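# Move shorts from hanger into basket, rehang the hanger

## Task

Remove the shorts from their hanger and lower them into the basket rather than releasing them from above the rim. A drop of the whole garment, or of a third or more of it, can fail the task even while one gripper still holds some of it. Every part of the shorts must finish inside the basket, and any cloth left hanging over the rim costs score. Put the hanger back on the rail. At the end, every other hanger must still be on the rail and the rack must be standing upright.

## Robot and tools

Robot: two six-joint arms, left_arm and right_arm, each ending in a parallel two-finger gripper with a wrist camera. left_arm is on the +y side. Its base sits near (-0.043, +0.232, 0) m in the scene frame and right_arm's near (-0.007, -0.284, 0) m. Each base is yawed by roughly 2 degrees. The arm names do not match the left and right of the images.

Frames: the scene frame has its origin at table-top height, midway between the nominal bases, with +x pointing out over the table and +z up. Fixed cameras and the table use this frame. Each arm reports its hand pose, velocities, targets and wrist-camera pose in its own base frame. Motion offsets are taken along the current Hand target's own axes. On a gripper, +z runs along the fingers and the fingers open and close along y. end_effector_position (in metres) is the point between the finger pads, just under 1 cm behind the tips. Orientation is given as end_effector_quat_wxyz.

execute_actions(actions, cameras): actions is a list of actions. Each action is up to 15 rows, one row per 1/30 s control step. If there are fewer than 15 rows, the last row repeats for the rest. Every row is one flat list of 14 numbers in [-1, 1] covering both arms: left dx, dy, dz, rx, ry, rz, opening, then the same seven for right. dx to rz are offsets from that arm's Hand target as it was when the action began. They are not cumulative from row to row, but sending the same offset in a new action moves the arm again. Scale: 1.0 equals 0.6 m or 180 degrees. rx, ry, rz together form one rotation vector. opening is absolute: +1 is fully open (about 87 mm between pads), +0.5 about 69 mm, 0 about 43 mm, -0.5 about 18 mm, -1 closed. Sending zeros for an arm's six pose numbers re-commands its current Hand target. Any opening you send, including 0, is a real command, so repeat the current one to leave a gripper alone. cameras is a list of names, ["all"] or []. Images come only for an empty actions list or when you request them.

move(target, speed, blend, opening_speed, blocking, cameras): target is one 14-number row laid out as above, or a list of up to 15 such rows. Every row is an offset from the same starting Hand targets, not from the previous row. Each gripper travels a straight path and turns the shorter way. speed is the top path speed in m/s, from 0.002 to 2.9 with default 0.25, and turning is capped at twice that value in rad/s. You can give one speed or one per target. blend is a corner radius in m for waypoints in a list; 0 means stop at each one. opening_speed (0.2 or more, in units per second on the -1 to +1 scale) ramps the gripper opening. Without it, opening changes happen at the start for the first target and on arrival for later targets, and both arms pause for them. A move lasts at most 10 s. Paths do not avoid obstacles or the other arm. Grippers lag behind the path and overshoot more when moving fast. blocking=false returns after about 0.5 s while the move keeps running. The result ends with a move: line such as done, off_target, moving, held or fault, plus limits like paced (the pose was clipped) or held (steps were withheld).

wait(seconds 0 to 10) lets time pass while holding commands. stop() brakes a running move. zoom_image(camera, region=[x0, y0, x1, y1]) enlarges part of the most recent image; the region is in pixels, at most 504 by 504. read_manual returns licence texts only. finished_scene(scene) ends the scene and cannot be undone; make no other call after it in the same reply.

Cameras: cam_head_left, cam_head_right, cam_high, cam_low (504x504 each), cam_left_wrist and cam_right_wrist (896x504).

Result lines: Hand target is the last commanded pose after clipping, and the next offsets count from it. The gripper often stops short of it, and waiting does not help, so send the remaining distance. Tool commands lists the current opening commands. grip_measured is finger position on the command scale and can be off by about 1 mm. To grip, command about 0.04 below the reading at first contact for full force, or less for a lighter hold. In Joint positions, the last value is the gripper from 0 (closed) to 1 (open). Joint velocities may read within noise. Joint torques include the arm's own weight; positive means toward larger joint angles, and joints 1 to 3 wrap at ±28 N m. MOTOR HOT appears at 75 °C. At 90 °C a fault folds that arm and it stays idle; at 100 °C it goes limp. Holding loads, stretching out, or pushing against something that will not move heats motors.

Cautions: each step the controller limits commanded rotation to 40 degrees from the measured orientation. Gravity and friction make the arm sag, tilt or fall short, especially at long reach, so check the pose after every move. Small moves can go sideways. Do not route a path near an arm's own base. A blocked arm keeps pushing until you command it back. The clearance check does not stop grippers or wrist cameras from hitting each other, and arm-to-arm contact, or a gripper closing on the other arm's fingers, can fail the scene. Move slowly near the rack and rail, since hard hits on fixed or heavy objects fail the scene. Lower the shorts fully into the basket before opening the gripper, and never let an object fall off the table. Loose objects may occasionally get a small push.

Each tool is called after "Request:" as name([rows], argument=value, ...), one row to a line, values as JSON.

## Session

Request:
execute_actions(actions=[])

Scene clock: 0.00 s.
left_arm: end_effector_position=(+0.1464, +0.0000, +0.0785) grip_measured=+1.000 end_effector_quat_wxyz=(+0.383, +0.000, +0.924, +0.000) | right_arm: end_effector_position=(+0.1464, +0.0000, +0.0785) grip_measured=+0.969 end_effector_quat_wxyz=(+0.383, +0.000, +0.924, +0.000)
Joint positions: left_arm=[0 0.283 0.438 -0.94 0 0 1] | right_arm=[0 0.283 0.438 -0.94 0 0 0.984]
Joint velocities: within noise
Joint torques (N m): no reading
Heat: left arm: 39 °C; right arm: 38 °C.
Hand target: left_arm +0.1459, +0.0000, +0.0798; +0.382, +0.000, +0.924, +0.000 | right_arm +0.1468, +0.0000, +0.0807; +0.385, +0.000, +0.923, +0.000
Tool commands: left_gripper/opening=+1.0 right_gripper/opening=+1.0

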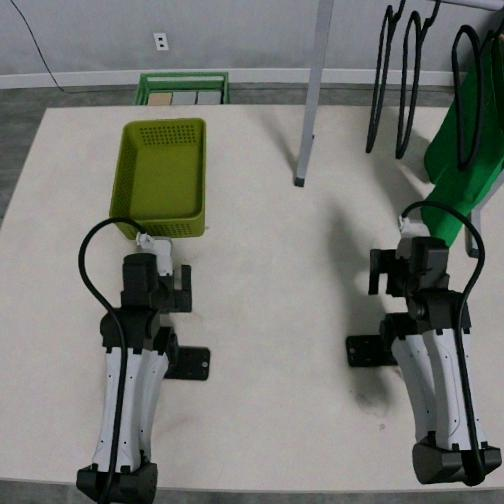

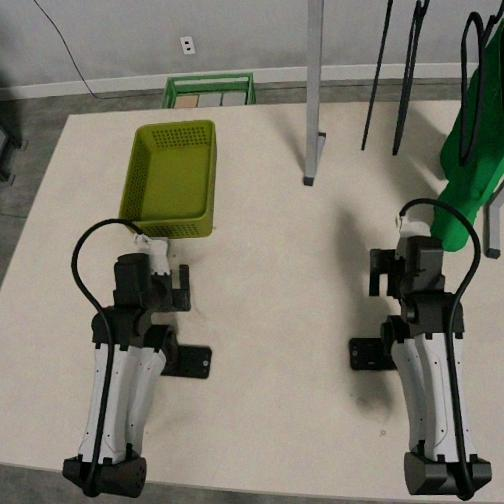

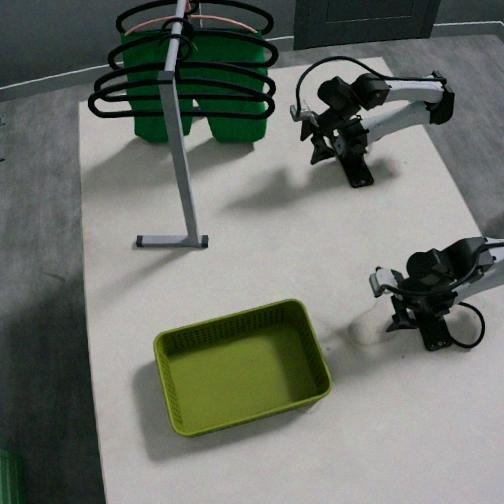

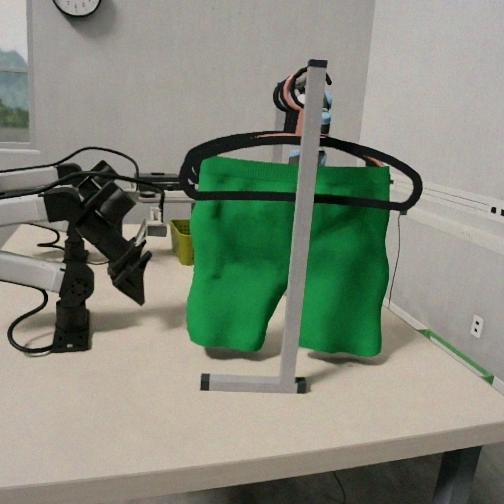

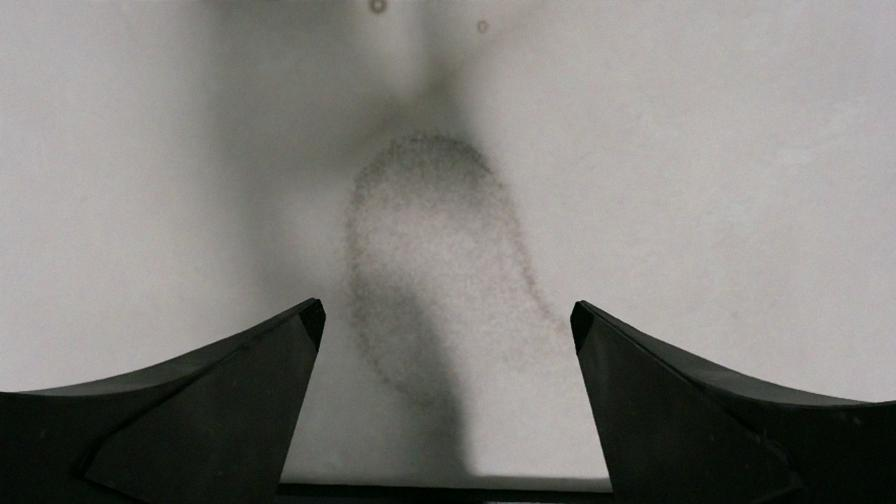

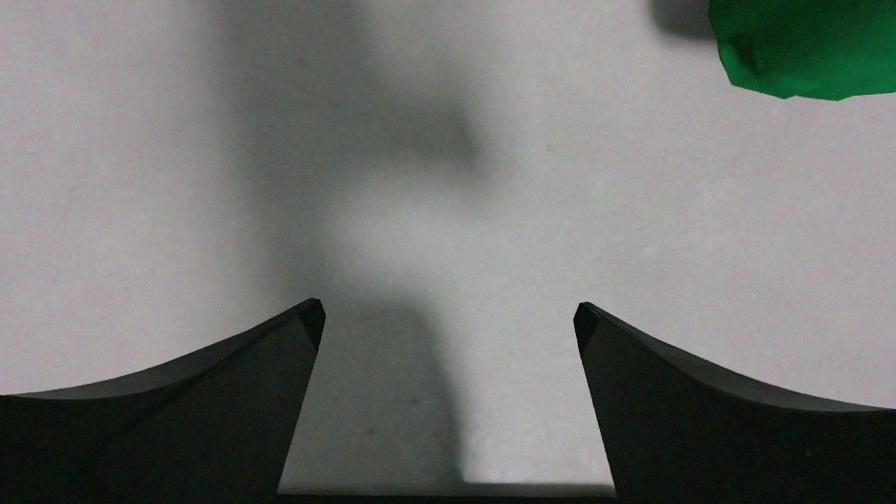

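Request:
move([
  [-0.23,0,-0.03,0,-0.125,0,1,-0.312,0,-0.093,0,-0.25,0,0.3],
  [-0.467,0,-0.057,0,-0.25,0,1,-0.468,-0.097,-0.331,0.177,-0.406,0.023,0.3],
], cameras=["cam_right_wrist","cam_left_wrist"], speed=0.3, blend=[0.03,0])

Scene clock: 11.57 s.
left_arm: end_effector_position=(+0.3182, +0.0000, +0.2857) grip_measured=+1.000 end_effector_quat_wxyz=(+0.695, +0.000, +0.719, +0.000) | right_arm: end_effector_position=(+0.2014, -0.0587, +0.4210) grip_measured=+0.300 end_effector_quat_wxyz=(+0.840, +0.127, +0.479, -0.221)
Joint positions: left_arm=[0 0.726 0.674 0.018 0 0 1] | right_arm=[0.472 0.389 0.557 0.652 0.803 -0.654 0.65]
Joint torques (N m): left_arm=[0.12 0.02 10.33 1.93 -0.1 -0.03] | right_arm=[0.9 3.64 6.24 1.07 -0.18 0.02]
Heat: left arm: 42 °C; right arm: 41 °C.
Hand target: left_arm +0.3201, -0.0001, +0.3019; +0.707, +0.000, +0.707, +0.000 | right_arm +0.2034, -0.0581, +0.4200; +0.837, +0.129, +0.482, -0.224
Off the commanded pose: left_arm 0.016 m, 2 deg | right_arm 0.002 m, 1 deg.
move: off_target (left_arm)
Images, in order (width x height): cam_left_wrist 896x504, cam_right_wrist 896x504.

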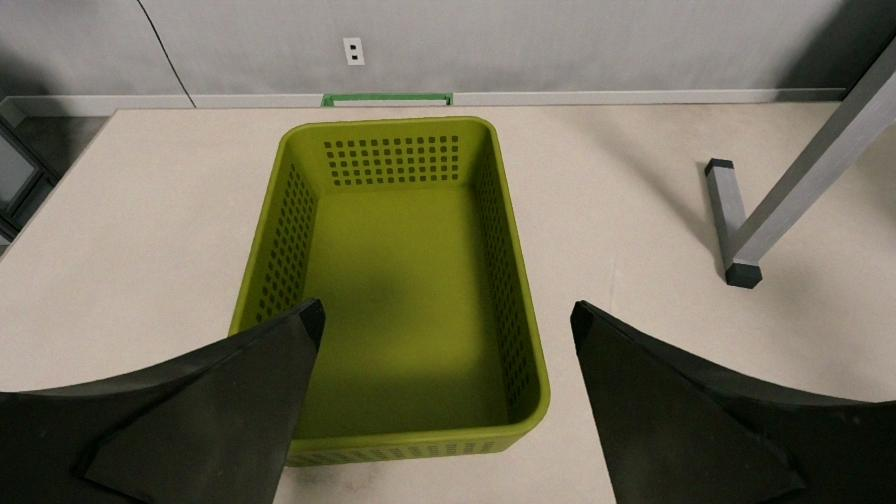

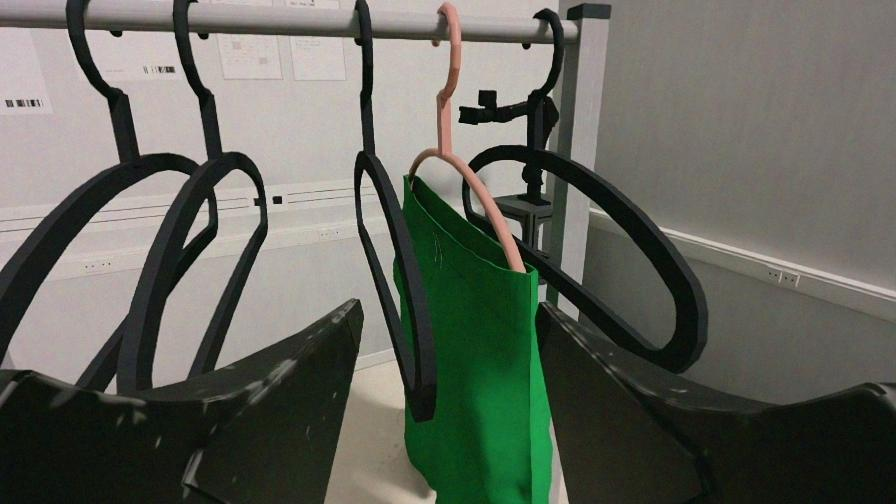

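Request:
move(target=[0,0,0,0,0,0,1,0.241,-0.104,-0.066,-0.0956,0.0558,0.0446,0.3], cameras=["cam_right_wrist","cam_low"], speed=0.18)

Scene clock: 34.27 s.
left_arm: end_effector_position=(+0.3182, +0.0000, +0.2857) grip_measured=+1.000 end_effector_quat_wxyz=(+0.695, +0.000, +0.719, +0.000) | right_arm: end_effector_position=(+0.2058, -0.1312, +0.2791) grip_measured=+0.300 end_effector_quat_wxyz=(+0.817, +0.054, +0.568, -0.083)
Joint positions: left_arm=[0 0.726 0.674 0.018 0 0 1] | right_arm=[-1.266 0.534 0.149 1.045 -0.965 0.561 0.65]
Joint torques (N m): left_arm=[0.12 0.02 10.32 1.94 -0.11 -0.03] | right_arm=[-0.49 2.14 6.27 1.25 0.21 0.21]
Heat: left arm: 47 °C; right arm: 41 °C.
Hand target: left_arm +0.3201, -0.0001, +0.3019; +0.707, +0.000, +0.707, +0.000 | right_arm +0.2056, -0.1313, +0.2750; +0.816, +0.055, +0.571, -0.078
Off the commanded pose: left_arm 0.016 m, 2 deg | right_arm 0.004 m, 1 deg.
move: off_target (left_arm)
Images, in order (width x height): cam_low 504x504, cam_right_wrist 896x504.

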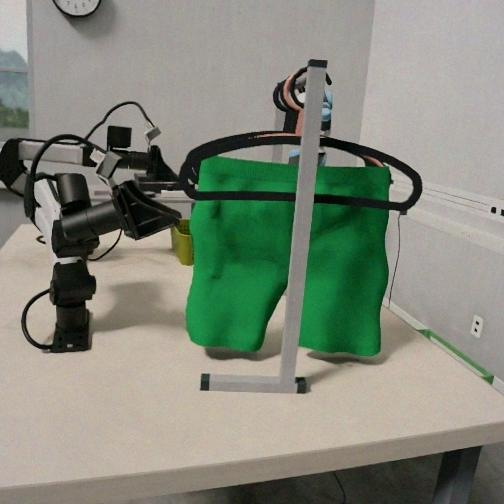

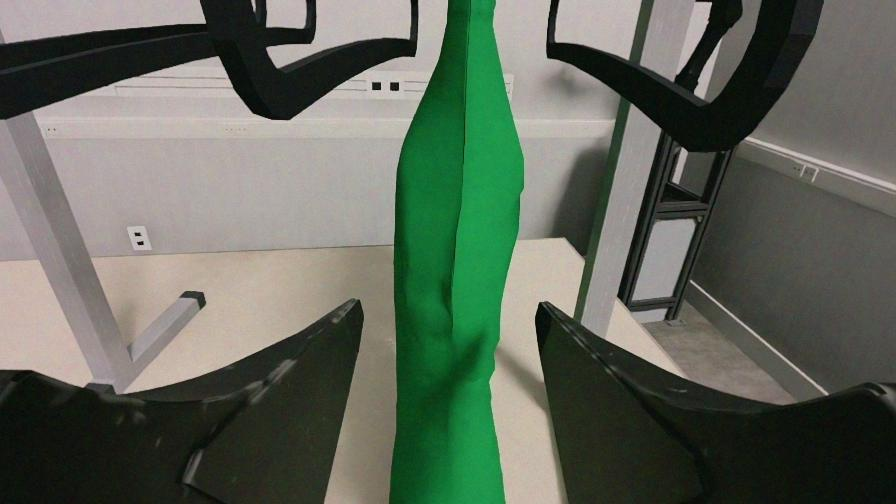

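Request:
move([
  [0,0,0,0,0,0,1,0.047,-0.003,0.104,0,0,0,0.3],
  [0,0,0,0,0,0,1,0.047,-0.003,0.104,0,0,0,-1],
  [0,0,0,0,0,0,1,0.165,-0.003,0.024,0,0,0,-1],
], cameras=["cam_right_wrist","cam_low","cam_high"], speed=[0.12,0.1,0.06], opening_speed=1.5)

Scene clock: 49.33 s.
left_arm: end_effector_position=(+0.3182, +0.0000, +0.2857) grip_measured=+1.000 end_effector_quat_wxyz=(+0.695, +0.000, +0.719, +0.000) | right_arm: end_effector_position=(+0.2539, -0.1431, +0.1843) grip_measured=-0.955 end_effector_quat_wxyz=(+0.789, +0.057, +0.609, -0.059)
Joint positions: left_arm=[0 0.726 0.674 0.018 0 0 1] | right_arm=[-0.982 1.167 -0.001 1.529 -0.781 0.278 0.023]
Joint torques (N m): left_arm=[0.13 0.01 10.33 1.93 -0.1 -0.03] | right_arm=[-0.5 -0.61 4.97 1.81 0.11 0.12]
Heat: left arm: 49 °C; right arm: 42 °C.
Hand target: left_arm +0.3201, -0.0001, +0.3019; +0.707, +0.000, +0.707, +0.000 | right_arm +0.2518, -0.1420, +0.1869; +0.816, +0.055, +0.571, -0.078
Off the commanded pose: left_arm 0.016 m, 2 deg | right_arm 0.003 m, 6 deg.
joint sent to its limit (right arm) — joint 3 (elbow), lower limit, where the elbow is as bent as it goes; joint 4 (wrist pitch), upper limit. The joint targets are off in orientation, not in position.
move: off_target (left_arm, right_arm); target 2's new opening was sent with right_arm's hand 0.012 m and 2 deg from that target
Images, in order (width x height): cam_high 504x504, cam_low 504x504, cam_right_wrist 896x504.

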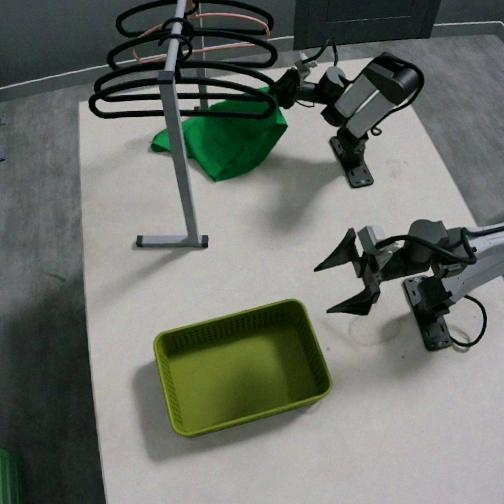

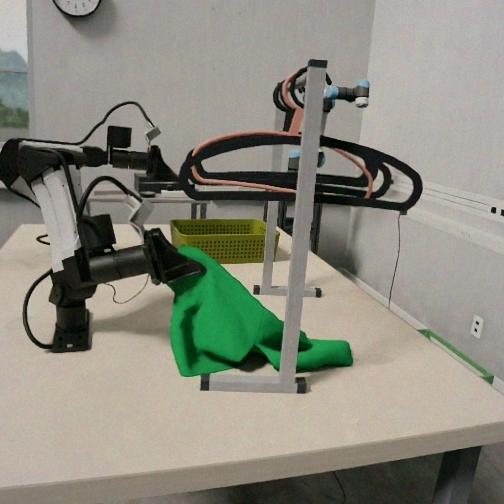

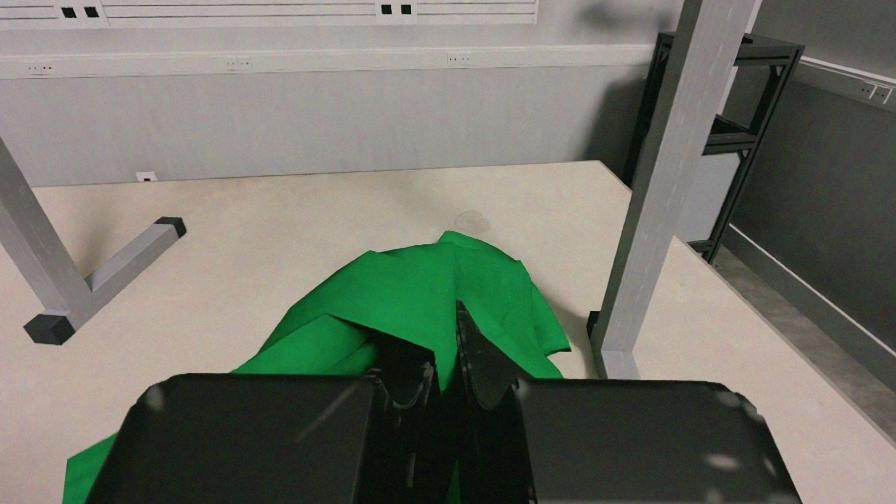

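Request:
move([
  [0,0,0,0,0,0,1,-0.085,0.222,-0.073,-0.062,0.222,0,-1],
  [-0.01,-0.1,-0.18,0.139,0,0,1,-0.232,0.55,-0.087,-0.315,0.179,0.0137,-1],
  [-0.026,-0.267,-0.247,0.278,0,0,1,-0.4385,0.658,-0.07,-0.3627,0.0988,0.0638,-1],
], cameras=["cam_left_wrist","cam_low","cam_head_left"], speed=0.22, blend=[0.03,0.03,0])

Scene clock: 64.20 s.
left_arm: end_effector_position=(+0.1704, -0.1610, +0.3055) grip_measured=+1.000 end_effector_quat_wxyz=(+0.630, +0.302, +0.648, -0.303) | right_arm: end_effector_position=(+0.1982, +0.2669, +0.3902) grip_measured=-0.955 end_effector_quat_wxyz=(+0.598, -0.343, +0.654, +0.312)
Joint positions: left_arm=[-0.401 0.41 0.731 -0.346 0.483 0 1] | right_arm=[0.898 0.96 1.236 -0.367 -0.067 -0.008 0.023]
Joint torques (N m): left_arm=[-0.39 2.8 8.98 1.86 -0.22 -0.04] | right_arm=[0.81 -0.87 10.07 2.53 0.12 0.19]
Heat: left arm: 49 °C; right arm: 44 °C.
Hand target: left_arm +0.1719, -0.1602, +0.3176; +0.640, +0.299, +0.641, -0.299 | right_arm +0.1996, +0.2700, +0.4201; +0.627, -0.327, +0.627, +0.327
Off the commanded pose: left_arm 0.012 m, 2 deg | right_arm 0.030 m, 5 deg.
move: off_target (left_arm, right_arm)
Images, in order (width x height): cam_head_left 504x504, cam_low 504x504, cam_left_wrist 896x504.

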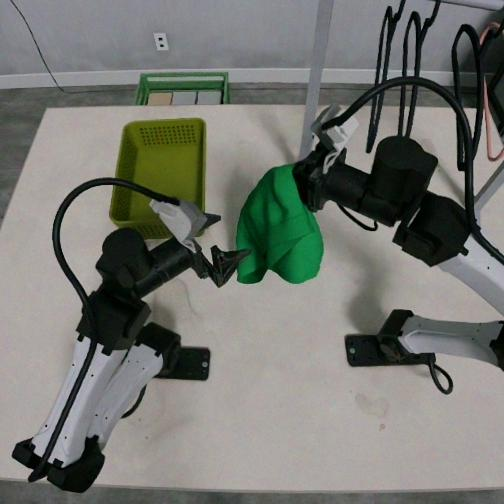

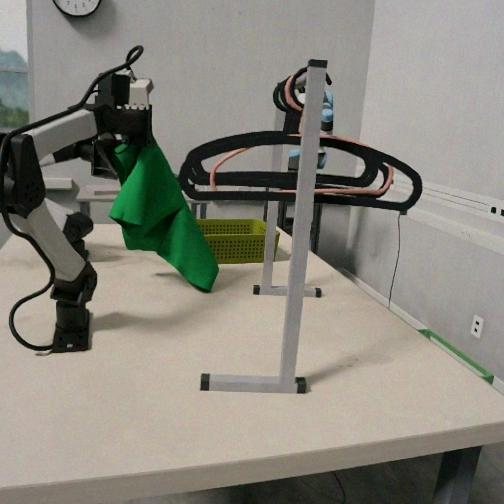

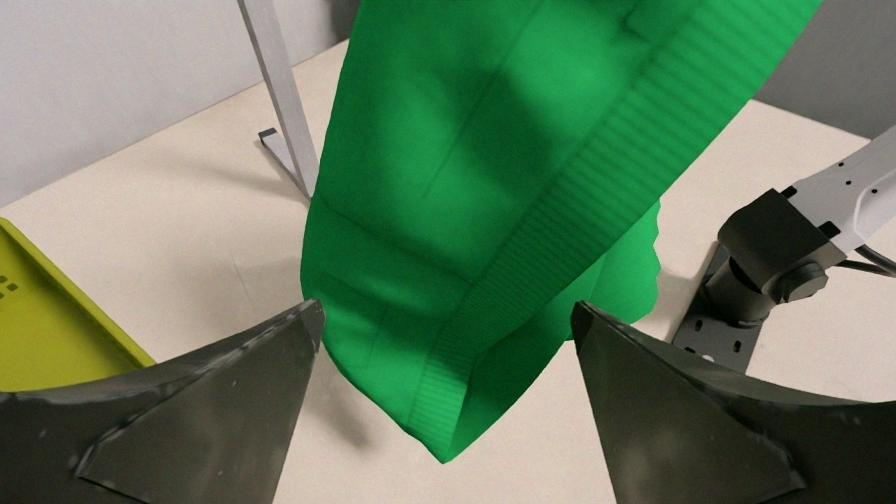

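Request:
move([
  [0,0,0.183,0,0,0,1,0,0,0,0,0,0,-1],
  [0,0,0.183,0,0,0,-1,0,0,0,0,0,0,-1],
], cameras=["cam_left_wrist","cam_low"], speed=0.15, opening_speed=1.5)

Scene clock: 73.27 s.
left_arm: end_effector_position=(+0.2394, -0.2427, +0.3010) grip_measured=-0.929 end_effector_quat_wxyz=(+0.627, +0.305, +0.651, -0.299) | right_arm: end_effector_position=(+0.1996, +0.2664, +0.3920) grip_measured=-0.955 end_effector_quat_wxyz=(+0.601, -0.340, +0.653, +0.311)
Joint positions: left_arm=[-0.696 0.848 0.765 0.048 0.187 0 0.036] | right_arm=[0.898 0.96 1.236 -0.36 -0.059 -0.008 0.023]
Joint torques (N m): left_arm=[-0.42 -0.49 10.55 1.95 -0.24 -0.04] | right_arm=[0.8 -0.79 10.09 2.46 0.05 0.19]
Heat: left arm: 49 °C; right arm: 47 °C.
Hand target: left_arm +0.2423, -0.2444, +0.3175; +0.640, +0.299, +0.641, -0.299 | right_arm +0.1996, +0.2700, +0.4200; +0.627, -0.327, +0.627, +0.327
Off the commanded pose: left_arm 0.017 m, 2 deg | right_arm 0.028 m, 5 deg.
move: off_target (left_arm, right_arm); target 2's new opening was sent with left_arm's hand 0.019 m and 3 deg from that target
Images, in order (width x height): cam_low 504x504, cam_left_wrist 896x504.

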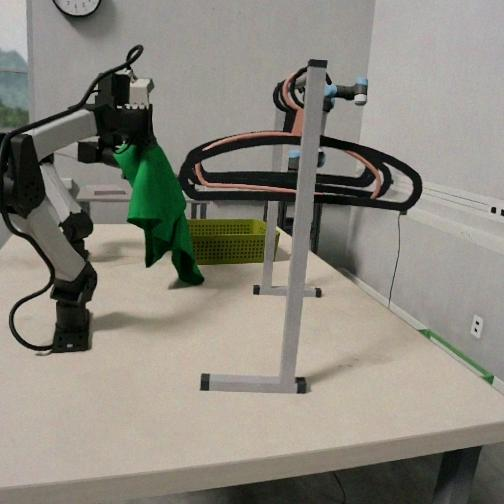

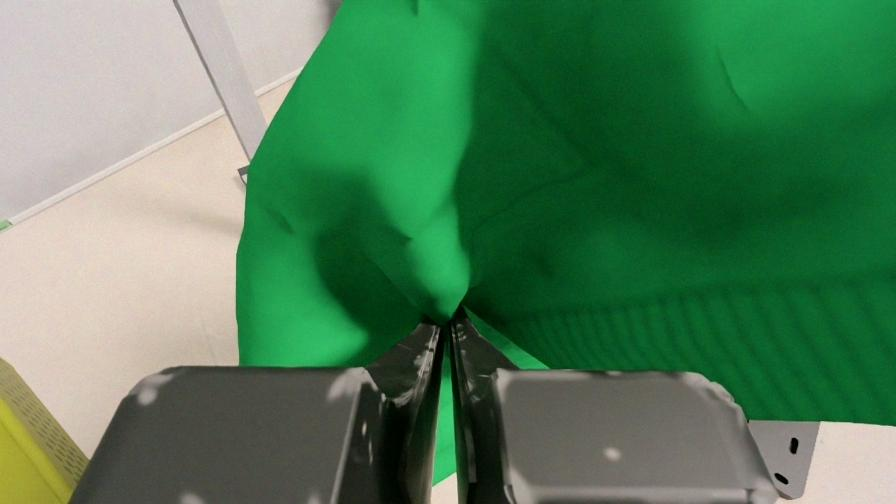

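Request:
move([
  [0,0,0,0,0,0,0.8,0,0,0,0,0,0,-1],
  [0,0,0.05,0,0,0,0.8,0,0,0,0,0,0,-1],
  [0,0,0.05,0,0,0,-1,0,0,0,0,0,0,-1],
], cameras=["cam_left_wrist","cam_low"], speed=0.15, opening_speed=2)

Scene clock: 81.40 s.
left_arm: end_effector_position=(+0.2578, -0.2654, +0.3003) grip_measured=-0.994 end_effector_quat_wxyz=(+0.626, +0.307, +0.652, -0.299) | right_arm: end_effector_position=(+0.2006, +0.2657, +0.3920) grip_measured=-0.955 end_effector_quat_wxyz=(+0.603, -0.338, +0.654, +0.309)
Joint positions: left_arm=[-0.723 0.976 0.813 0.124 0.162 0 0.003] | right_arm=[0.898 0.96 1.236 -0.36 -0.052 -0.008 0.023]
Joint torques (N m): left_arm=[-0.28 -1.5 10.52 2 -0.25 -0.04] | right_arm=[0.81 -0.79 10.1 2.46 -0.03 0.18]
Heat: left arm: 49 °C; right arm: 49 °C.
Hand target: left_arm +0.2617, -0.2674, +0.3175; +0.640, +0.299, +0.641, -0.299 | right_arm +0.1996, +0.2700, +0.4200; +0.627, -0.327, +0.627, +0.327
Off the commanded pose: left_arm 0.018 m, 2 deg | right_arm 0.028 m, 5 deg.
move: off_target (left_arm, right_arm); target 3's new opening was sent with left_arm's hand 0.018 m and 3 deg from that target
Images, in order (width x height): cam_low 504x504, cam_left_wrist 896x504.

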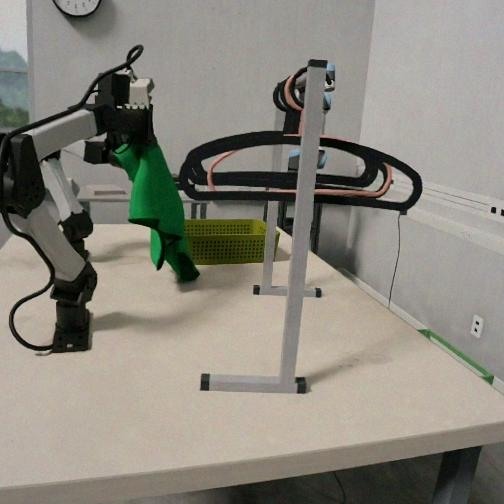

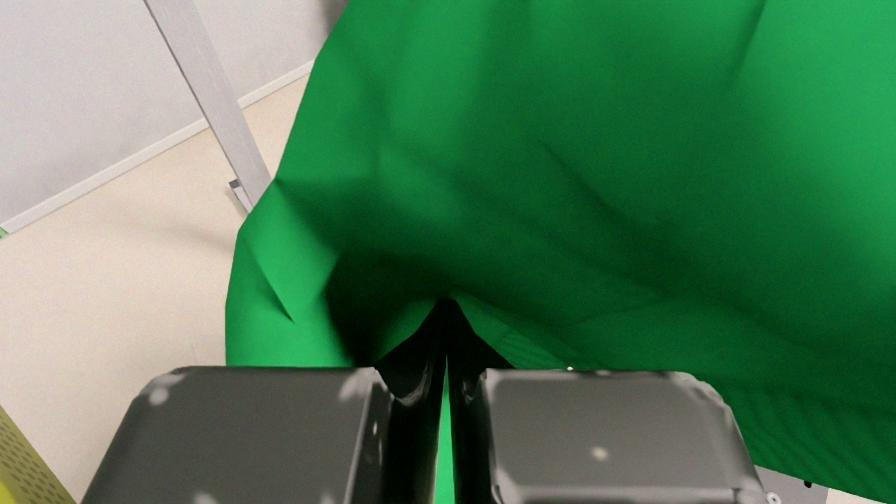

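Request:
move([
  [0,0,0,0,0,0,1,0,0,0,0,0,0,-1],
  [0,0,-0.15,0,0,0,1,0,0,0,0,0,0,-1],
  [0,0.053,-0.211,0.111,0,0,1,0,0,0,-0.25,0,0,-1],
], cameras=["cam_left_wrist","cam_low","cam_head_left"], speed=[0.2,0.2,0.4], blend=[0,0.02,0])

Scene clock: 93.53 s.
left_arm: end_effector_position=(+0.2059, -0.1499, +0.3151) grip_measured=+1.000 end_effector_quat_wxyz=(+0.578, +0.400, +0.585, -0.405) | right_arm: end_effector_position=(+0.1997, +0.2705, +0.4075) grip_measured=-0.955 end_effector_quat_wxyz=(-0.441, +0.534, -0.473, -0.545)
Joint positions: left_arm=[0.099 0.753 0.772 -0.034 1.309 0.004 1] | right_arm=[0.404 1.27 1.403 -0.207 -1.332 -0.027 0.023]
Joint torques (N m): left_arm=[0.55 0.18 7.35 1.44 0.06 -0.03] | right_arm=[-0.17 -2.97 9.26 1.81 -0.15 0.22]
Heat: left arm: 49 °C; right arm: 51 °C.
Hand target: left_arm +0.2047, -0.1499, +0.3175; +0.579, +0.405, +0.580, -0.406 | right_arm +0.1996, +0.2701, +0.4199; -0.454, +0.542, -0.454, -0.542
Off the commanded pose: left_arm 0.003 m, 1 deg | right_arm 0.012 m, 3 deg.
move: off_target (right_arm)
Images, in order (width x height): cam_head_left 504x504, cam_low 504x504, cam_left_wrist 896x504.

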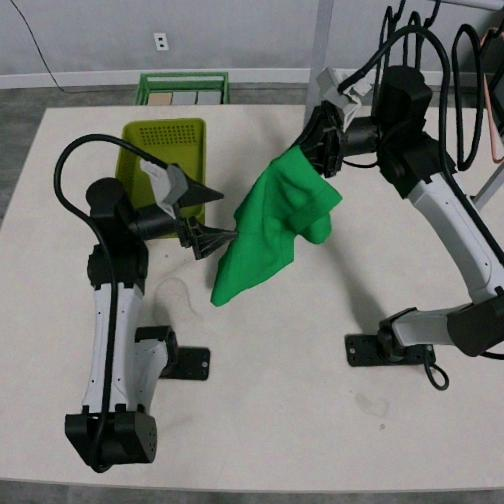

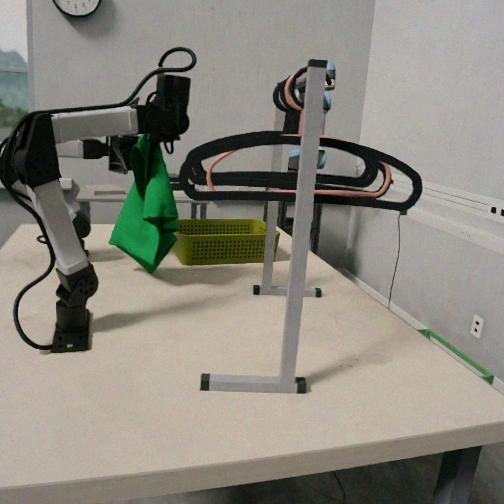

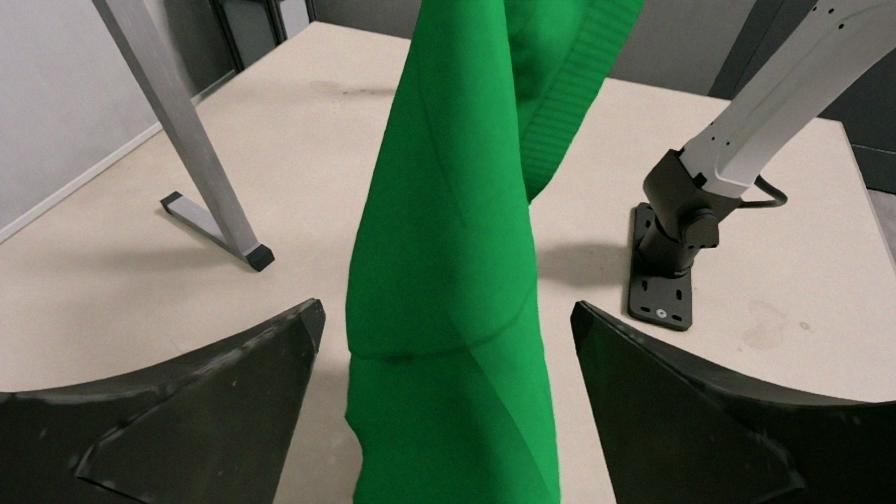

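Request:
move([
  [0,-0.01,0.122,0,0,0,1,0,0,0,0,0,0,-1],
  [0,-0.01,0.122,0,0,0,-1,0,0,0,0,0,0,-1],
], cameras=["cam_left_wrist","cam_low"], speed=0.15, opening_speed=1.5)

Scene clock: 102.30 s.
left_arm: end_effector_position=(+0.2220, -0.2184, +0.3039) grip_measured=-0.842 end_effector_quat_wxyz=(+0.569, +0.404, +0.589, -0.408) | right_arm: end_effector_position=(+0.1986, +0.2704, +0.4088) grip_measured=-0.955 end_effector_quat_wxyz=(-0.440, +0.535, -0.470, -0.547)
Joint positions: left_arm=[-0.318 0.864 0.772 0.061 0.906 0.004 0.079] | right_arm=[0.404 1.27 1.403 -0.197 -1.339 -0.018 0.023]
Joint torques (N m): left_arm=[-0.59 -0.47 10.22 1.68 -0.17 -0.08] | right_arm=[-0.21 -3 9.02 1.79 -0.09 0.19]
Heat: left arm: 48 °C; right arm: 49 °C.
Hand target: left_arm +0.2241, -0.2207, +0.3175; +0.579, +0.405, +0.579, -0.406 | right_arm +0.1997, +0.2701, +0.4199; -0.454, +0.542, -0.455, -0.542
Off the commanded pose: left_arm 0.014 m, 2 deg | right_arm 0.011 m, 3 deg.
move: off_target (left_arm, right_arm); target 2's new opening was sent with left_arm's hand 0.014 m and 2 deg from that target
Images, in order (width x height): cam_low 504x504, cam_left_wrist 896x504.

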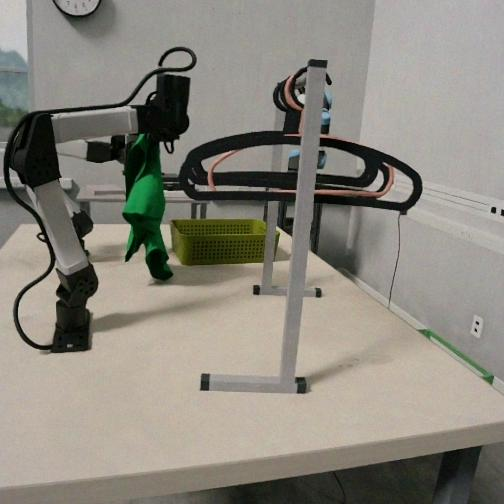

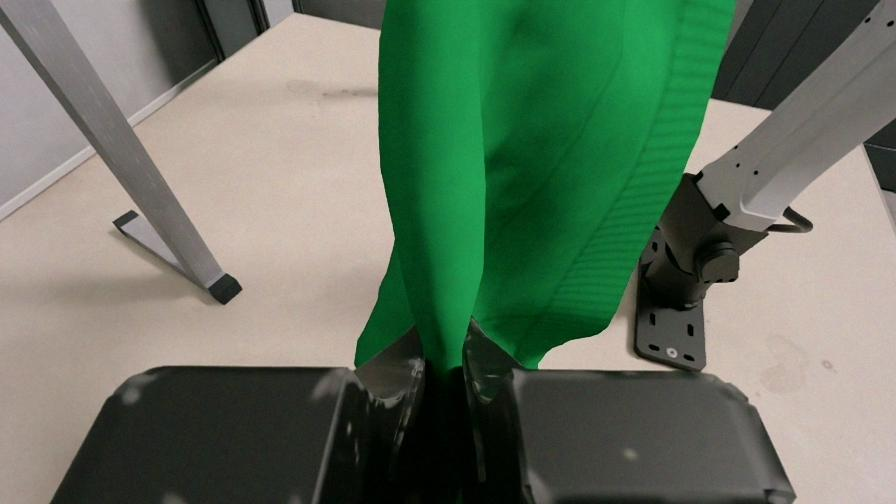

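Request:
move([
  [0,0,0,0,0,0,-1,0,0,0,0,0,0,0.3],
  [0,0,-0.133,0,0,0,-1,0,0,0,0,0,0,0.3],
  [-0.188,0.217,-0.225,-0.19,0.0725,-0.05,-1,0,0,0,0,0,0,0.3],
  [-0.172,0.553,-0.271,-0.379,0.145,-0.101,-1,0,0,0,0,0,0,0.3],
], cameras=["all"], speed=[0.2,0.15,0.22,0.22], blend=[0,0.02,0.04,0])

Scene clock: 114.97 s.
left_arm: end_effector_position=(+0.4803, +0.0467, +0.4074) grip_measured=-0.842 end_effector_quat_wxyz=(+0.521, +0.006, +0.853, +0.000) | right_arm: end_effector_position=(+0.1996, +0.2709, +0.4119) grip_measured=+0.300 end_effector_quat_wxyz=(-0.447, +0.538, -0.463, -0.544)
Joint positions: left_arm=[0.138 2.069 2.837 -1.246 0.129 0.074 0.079] | right_arm=[0.404 1.27 1.403 -0.17 -1.338 -0.013 0.65]
Joint torques (N m): left_arm=[-0.5 -8.81 7.31 1.9 -0.18 -0.2] | right_arm=[-0.2 -3 8.8 1.6 -0.07 0.19]
Heat: left arm: 48 °C; right arm: 47 °C.
Hand target: left_arm +0.4805, +0.0454, +0.4204; +0.500, +0.001, +0.866, +0.000 | right_arm +0.1997, +0.2701, +0.4199; -0.454, +0.542, -0.455, -0.542
Off the commanded pose: left_arm 0.013 m, 3 deg | right_arm 0.008 m, 1 deg.
elbow stopped short (left arm): the move would have taken joint 3 (elbow) straighter than the controller allows.
move: off_target (left_arm)

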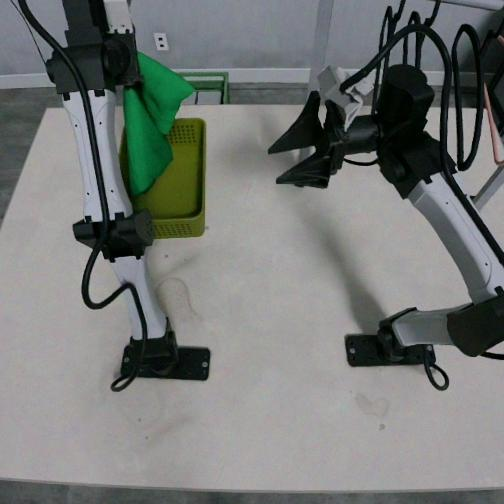

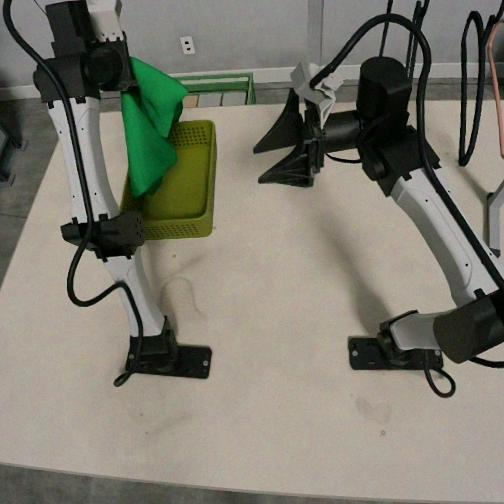

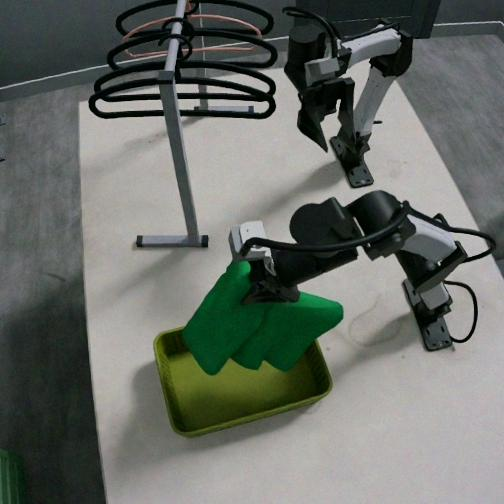

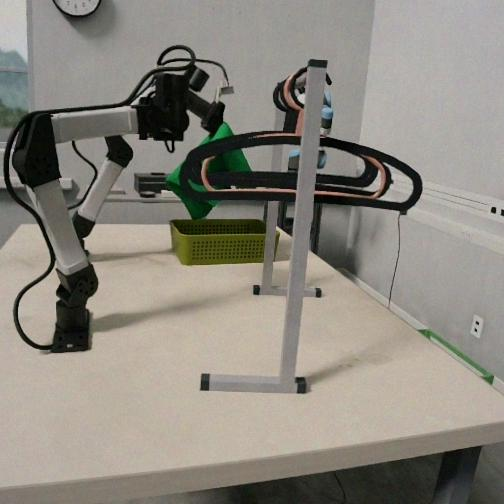

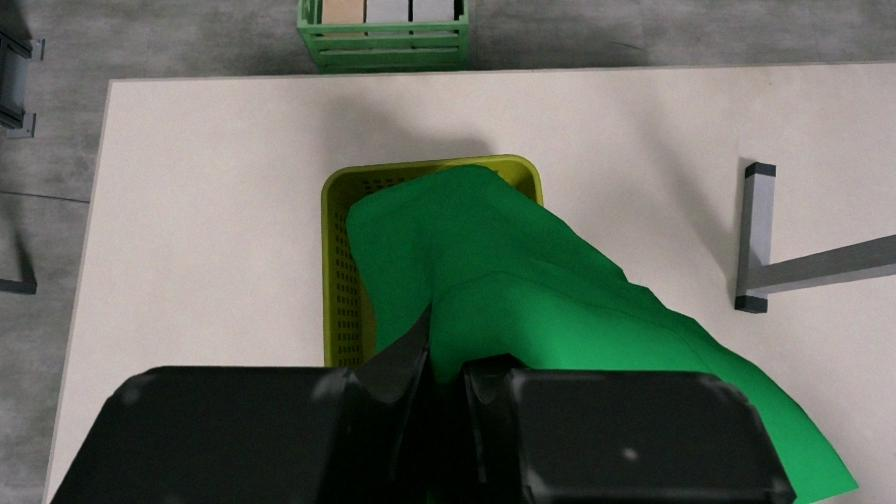

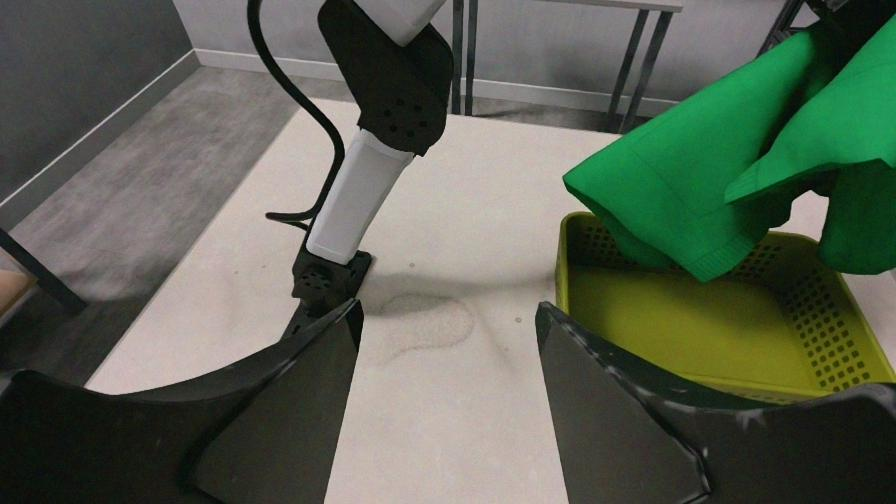

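Request:
move([
  [0.07,0.041,0.078,0.133,0.081,0.102,-1,0,0,0,0,0,0,0.3],
  [0.229,0.041,0.17,0.133,0.081,0.102,-1,0,0,0,0,0,0,0.3],
], cameras=["all"], speed=0.15, blend=[0.02,0])

Scene clock: 129.17 s.
left_arm: end_effector_position=(+0.5016, +0.0741, +0.2299) grip_measured=-0.842 end_effector_quat_wxyz=(+0.346, +0.228, +0.903, -0.109) | right_arm: end_effector_position=(+0.1996, +0.2709, +0.4119) grip_measured=+0.300 end_effector_quat_wxyz=(-0.447, +0.538, -0.463, -0.544)
Joint positions: left_arm=[0.279 2.306 2.66 -1.37 0.524 0.622 0.079] | right_arm=[0.404 1.27 1.403 -0.17 -1.338 -0.013 0.65]
Joint torques (N m): left_arm=[-0.29 -15.35 4.97 1.36 0.23 0.1] | right_arm=[-0.18 -2.99 8.81 1.6 -0.07 0.19]
Heat: left arm: 47 °C; right arm: 48 °C.
Hand target: left_arm +0.5003, +0.0702, +0.2506; +0.370, +0.241, +0.892, -0.099 | right_arm +0.1997, +0.2701, +0.4199; -0.454, +0.542, -0.455, -0.542
Off the commanded pose: left_arm 0.021 m, 4 deg | right_arm 0.008 m, 1 deg.
elbow stopped short (left arm): the move would have taken joint 3 (elbow) straighter than the controller allows.
move: off_target (left_arm)

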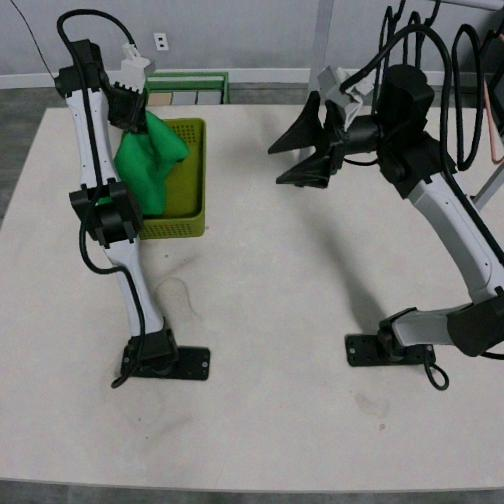

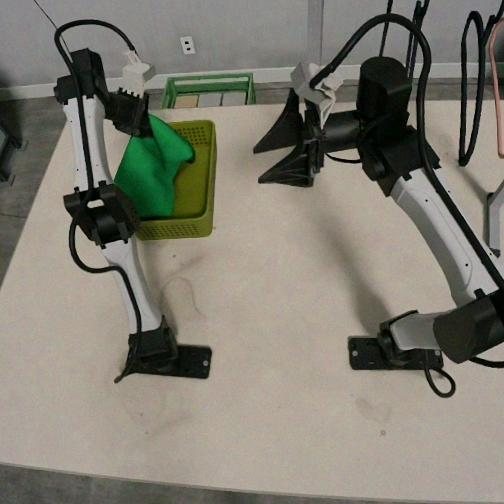

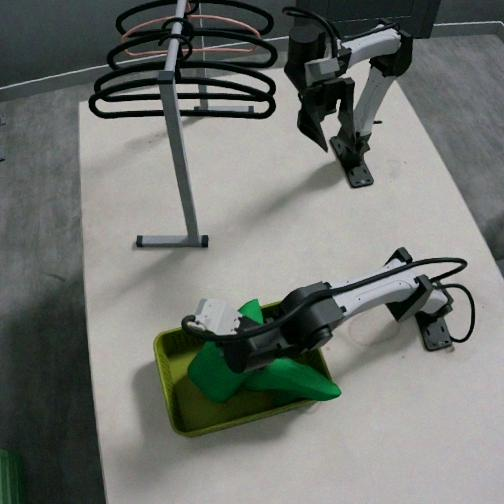

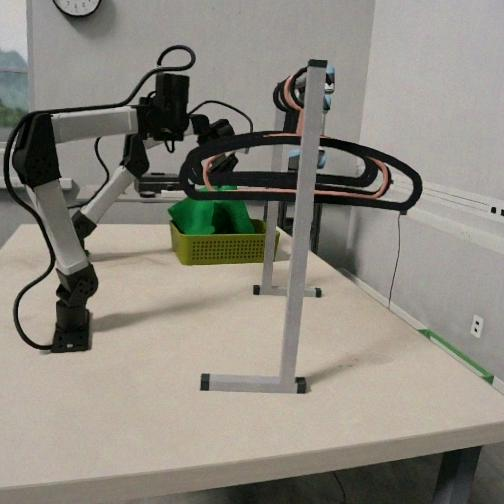

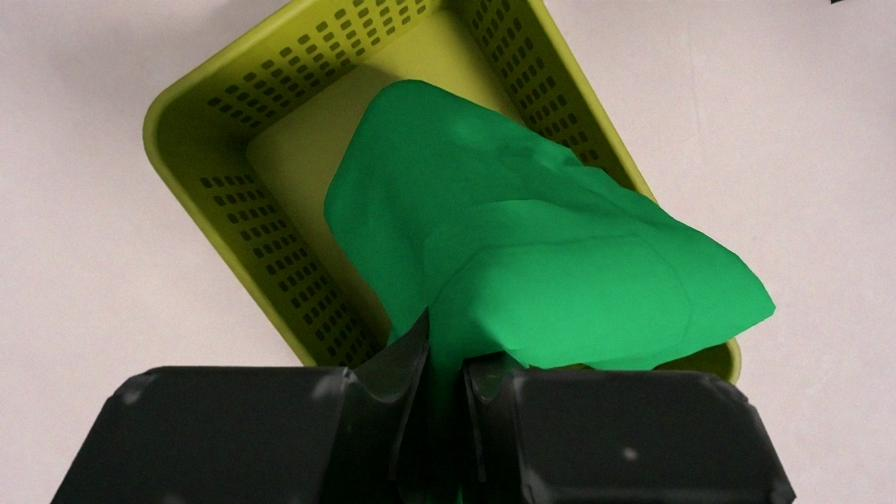

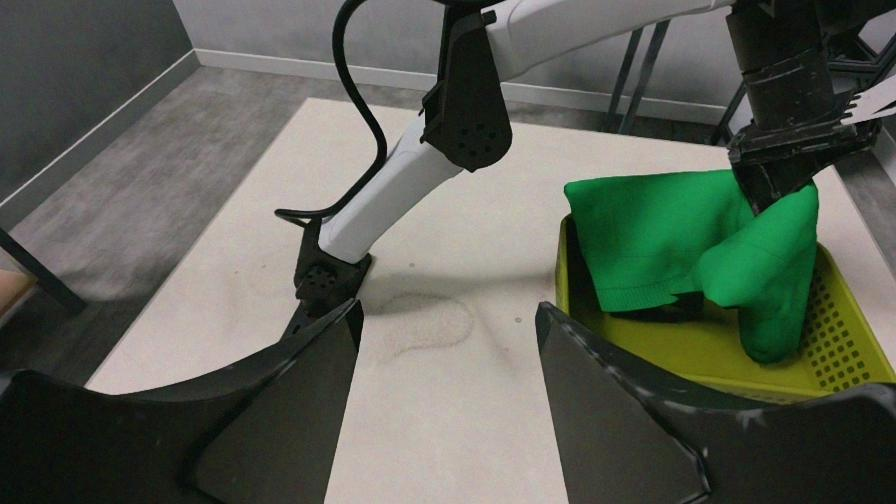

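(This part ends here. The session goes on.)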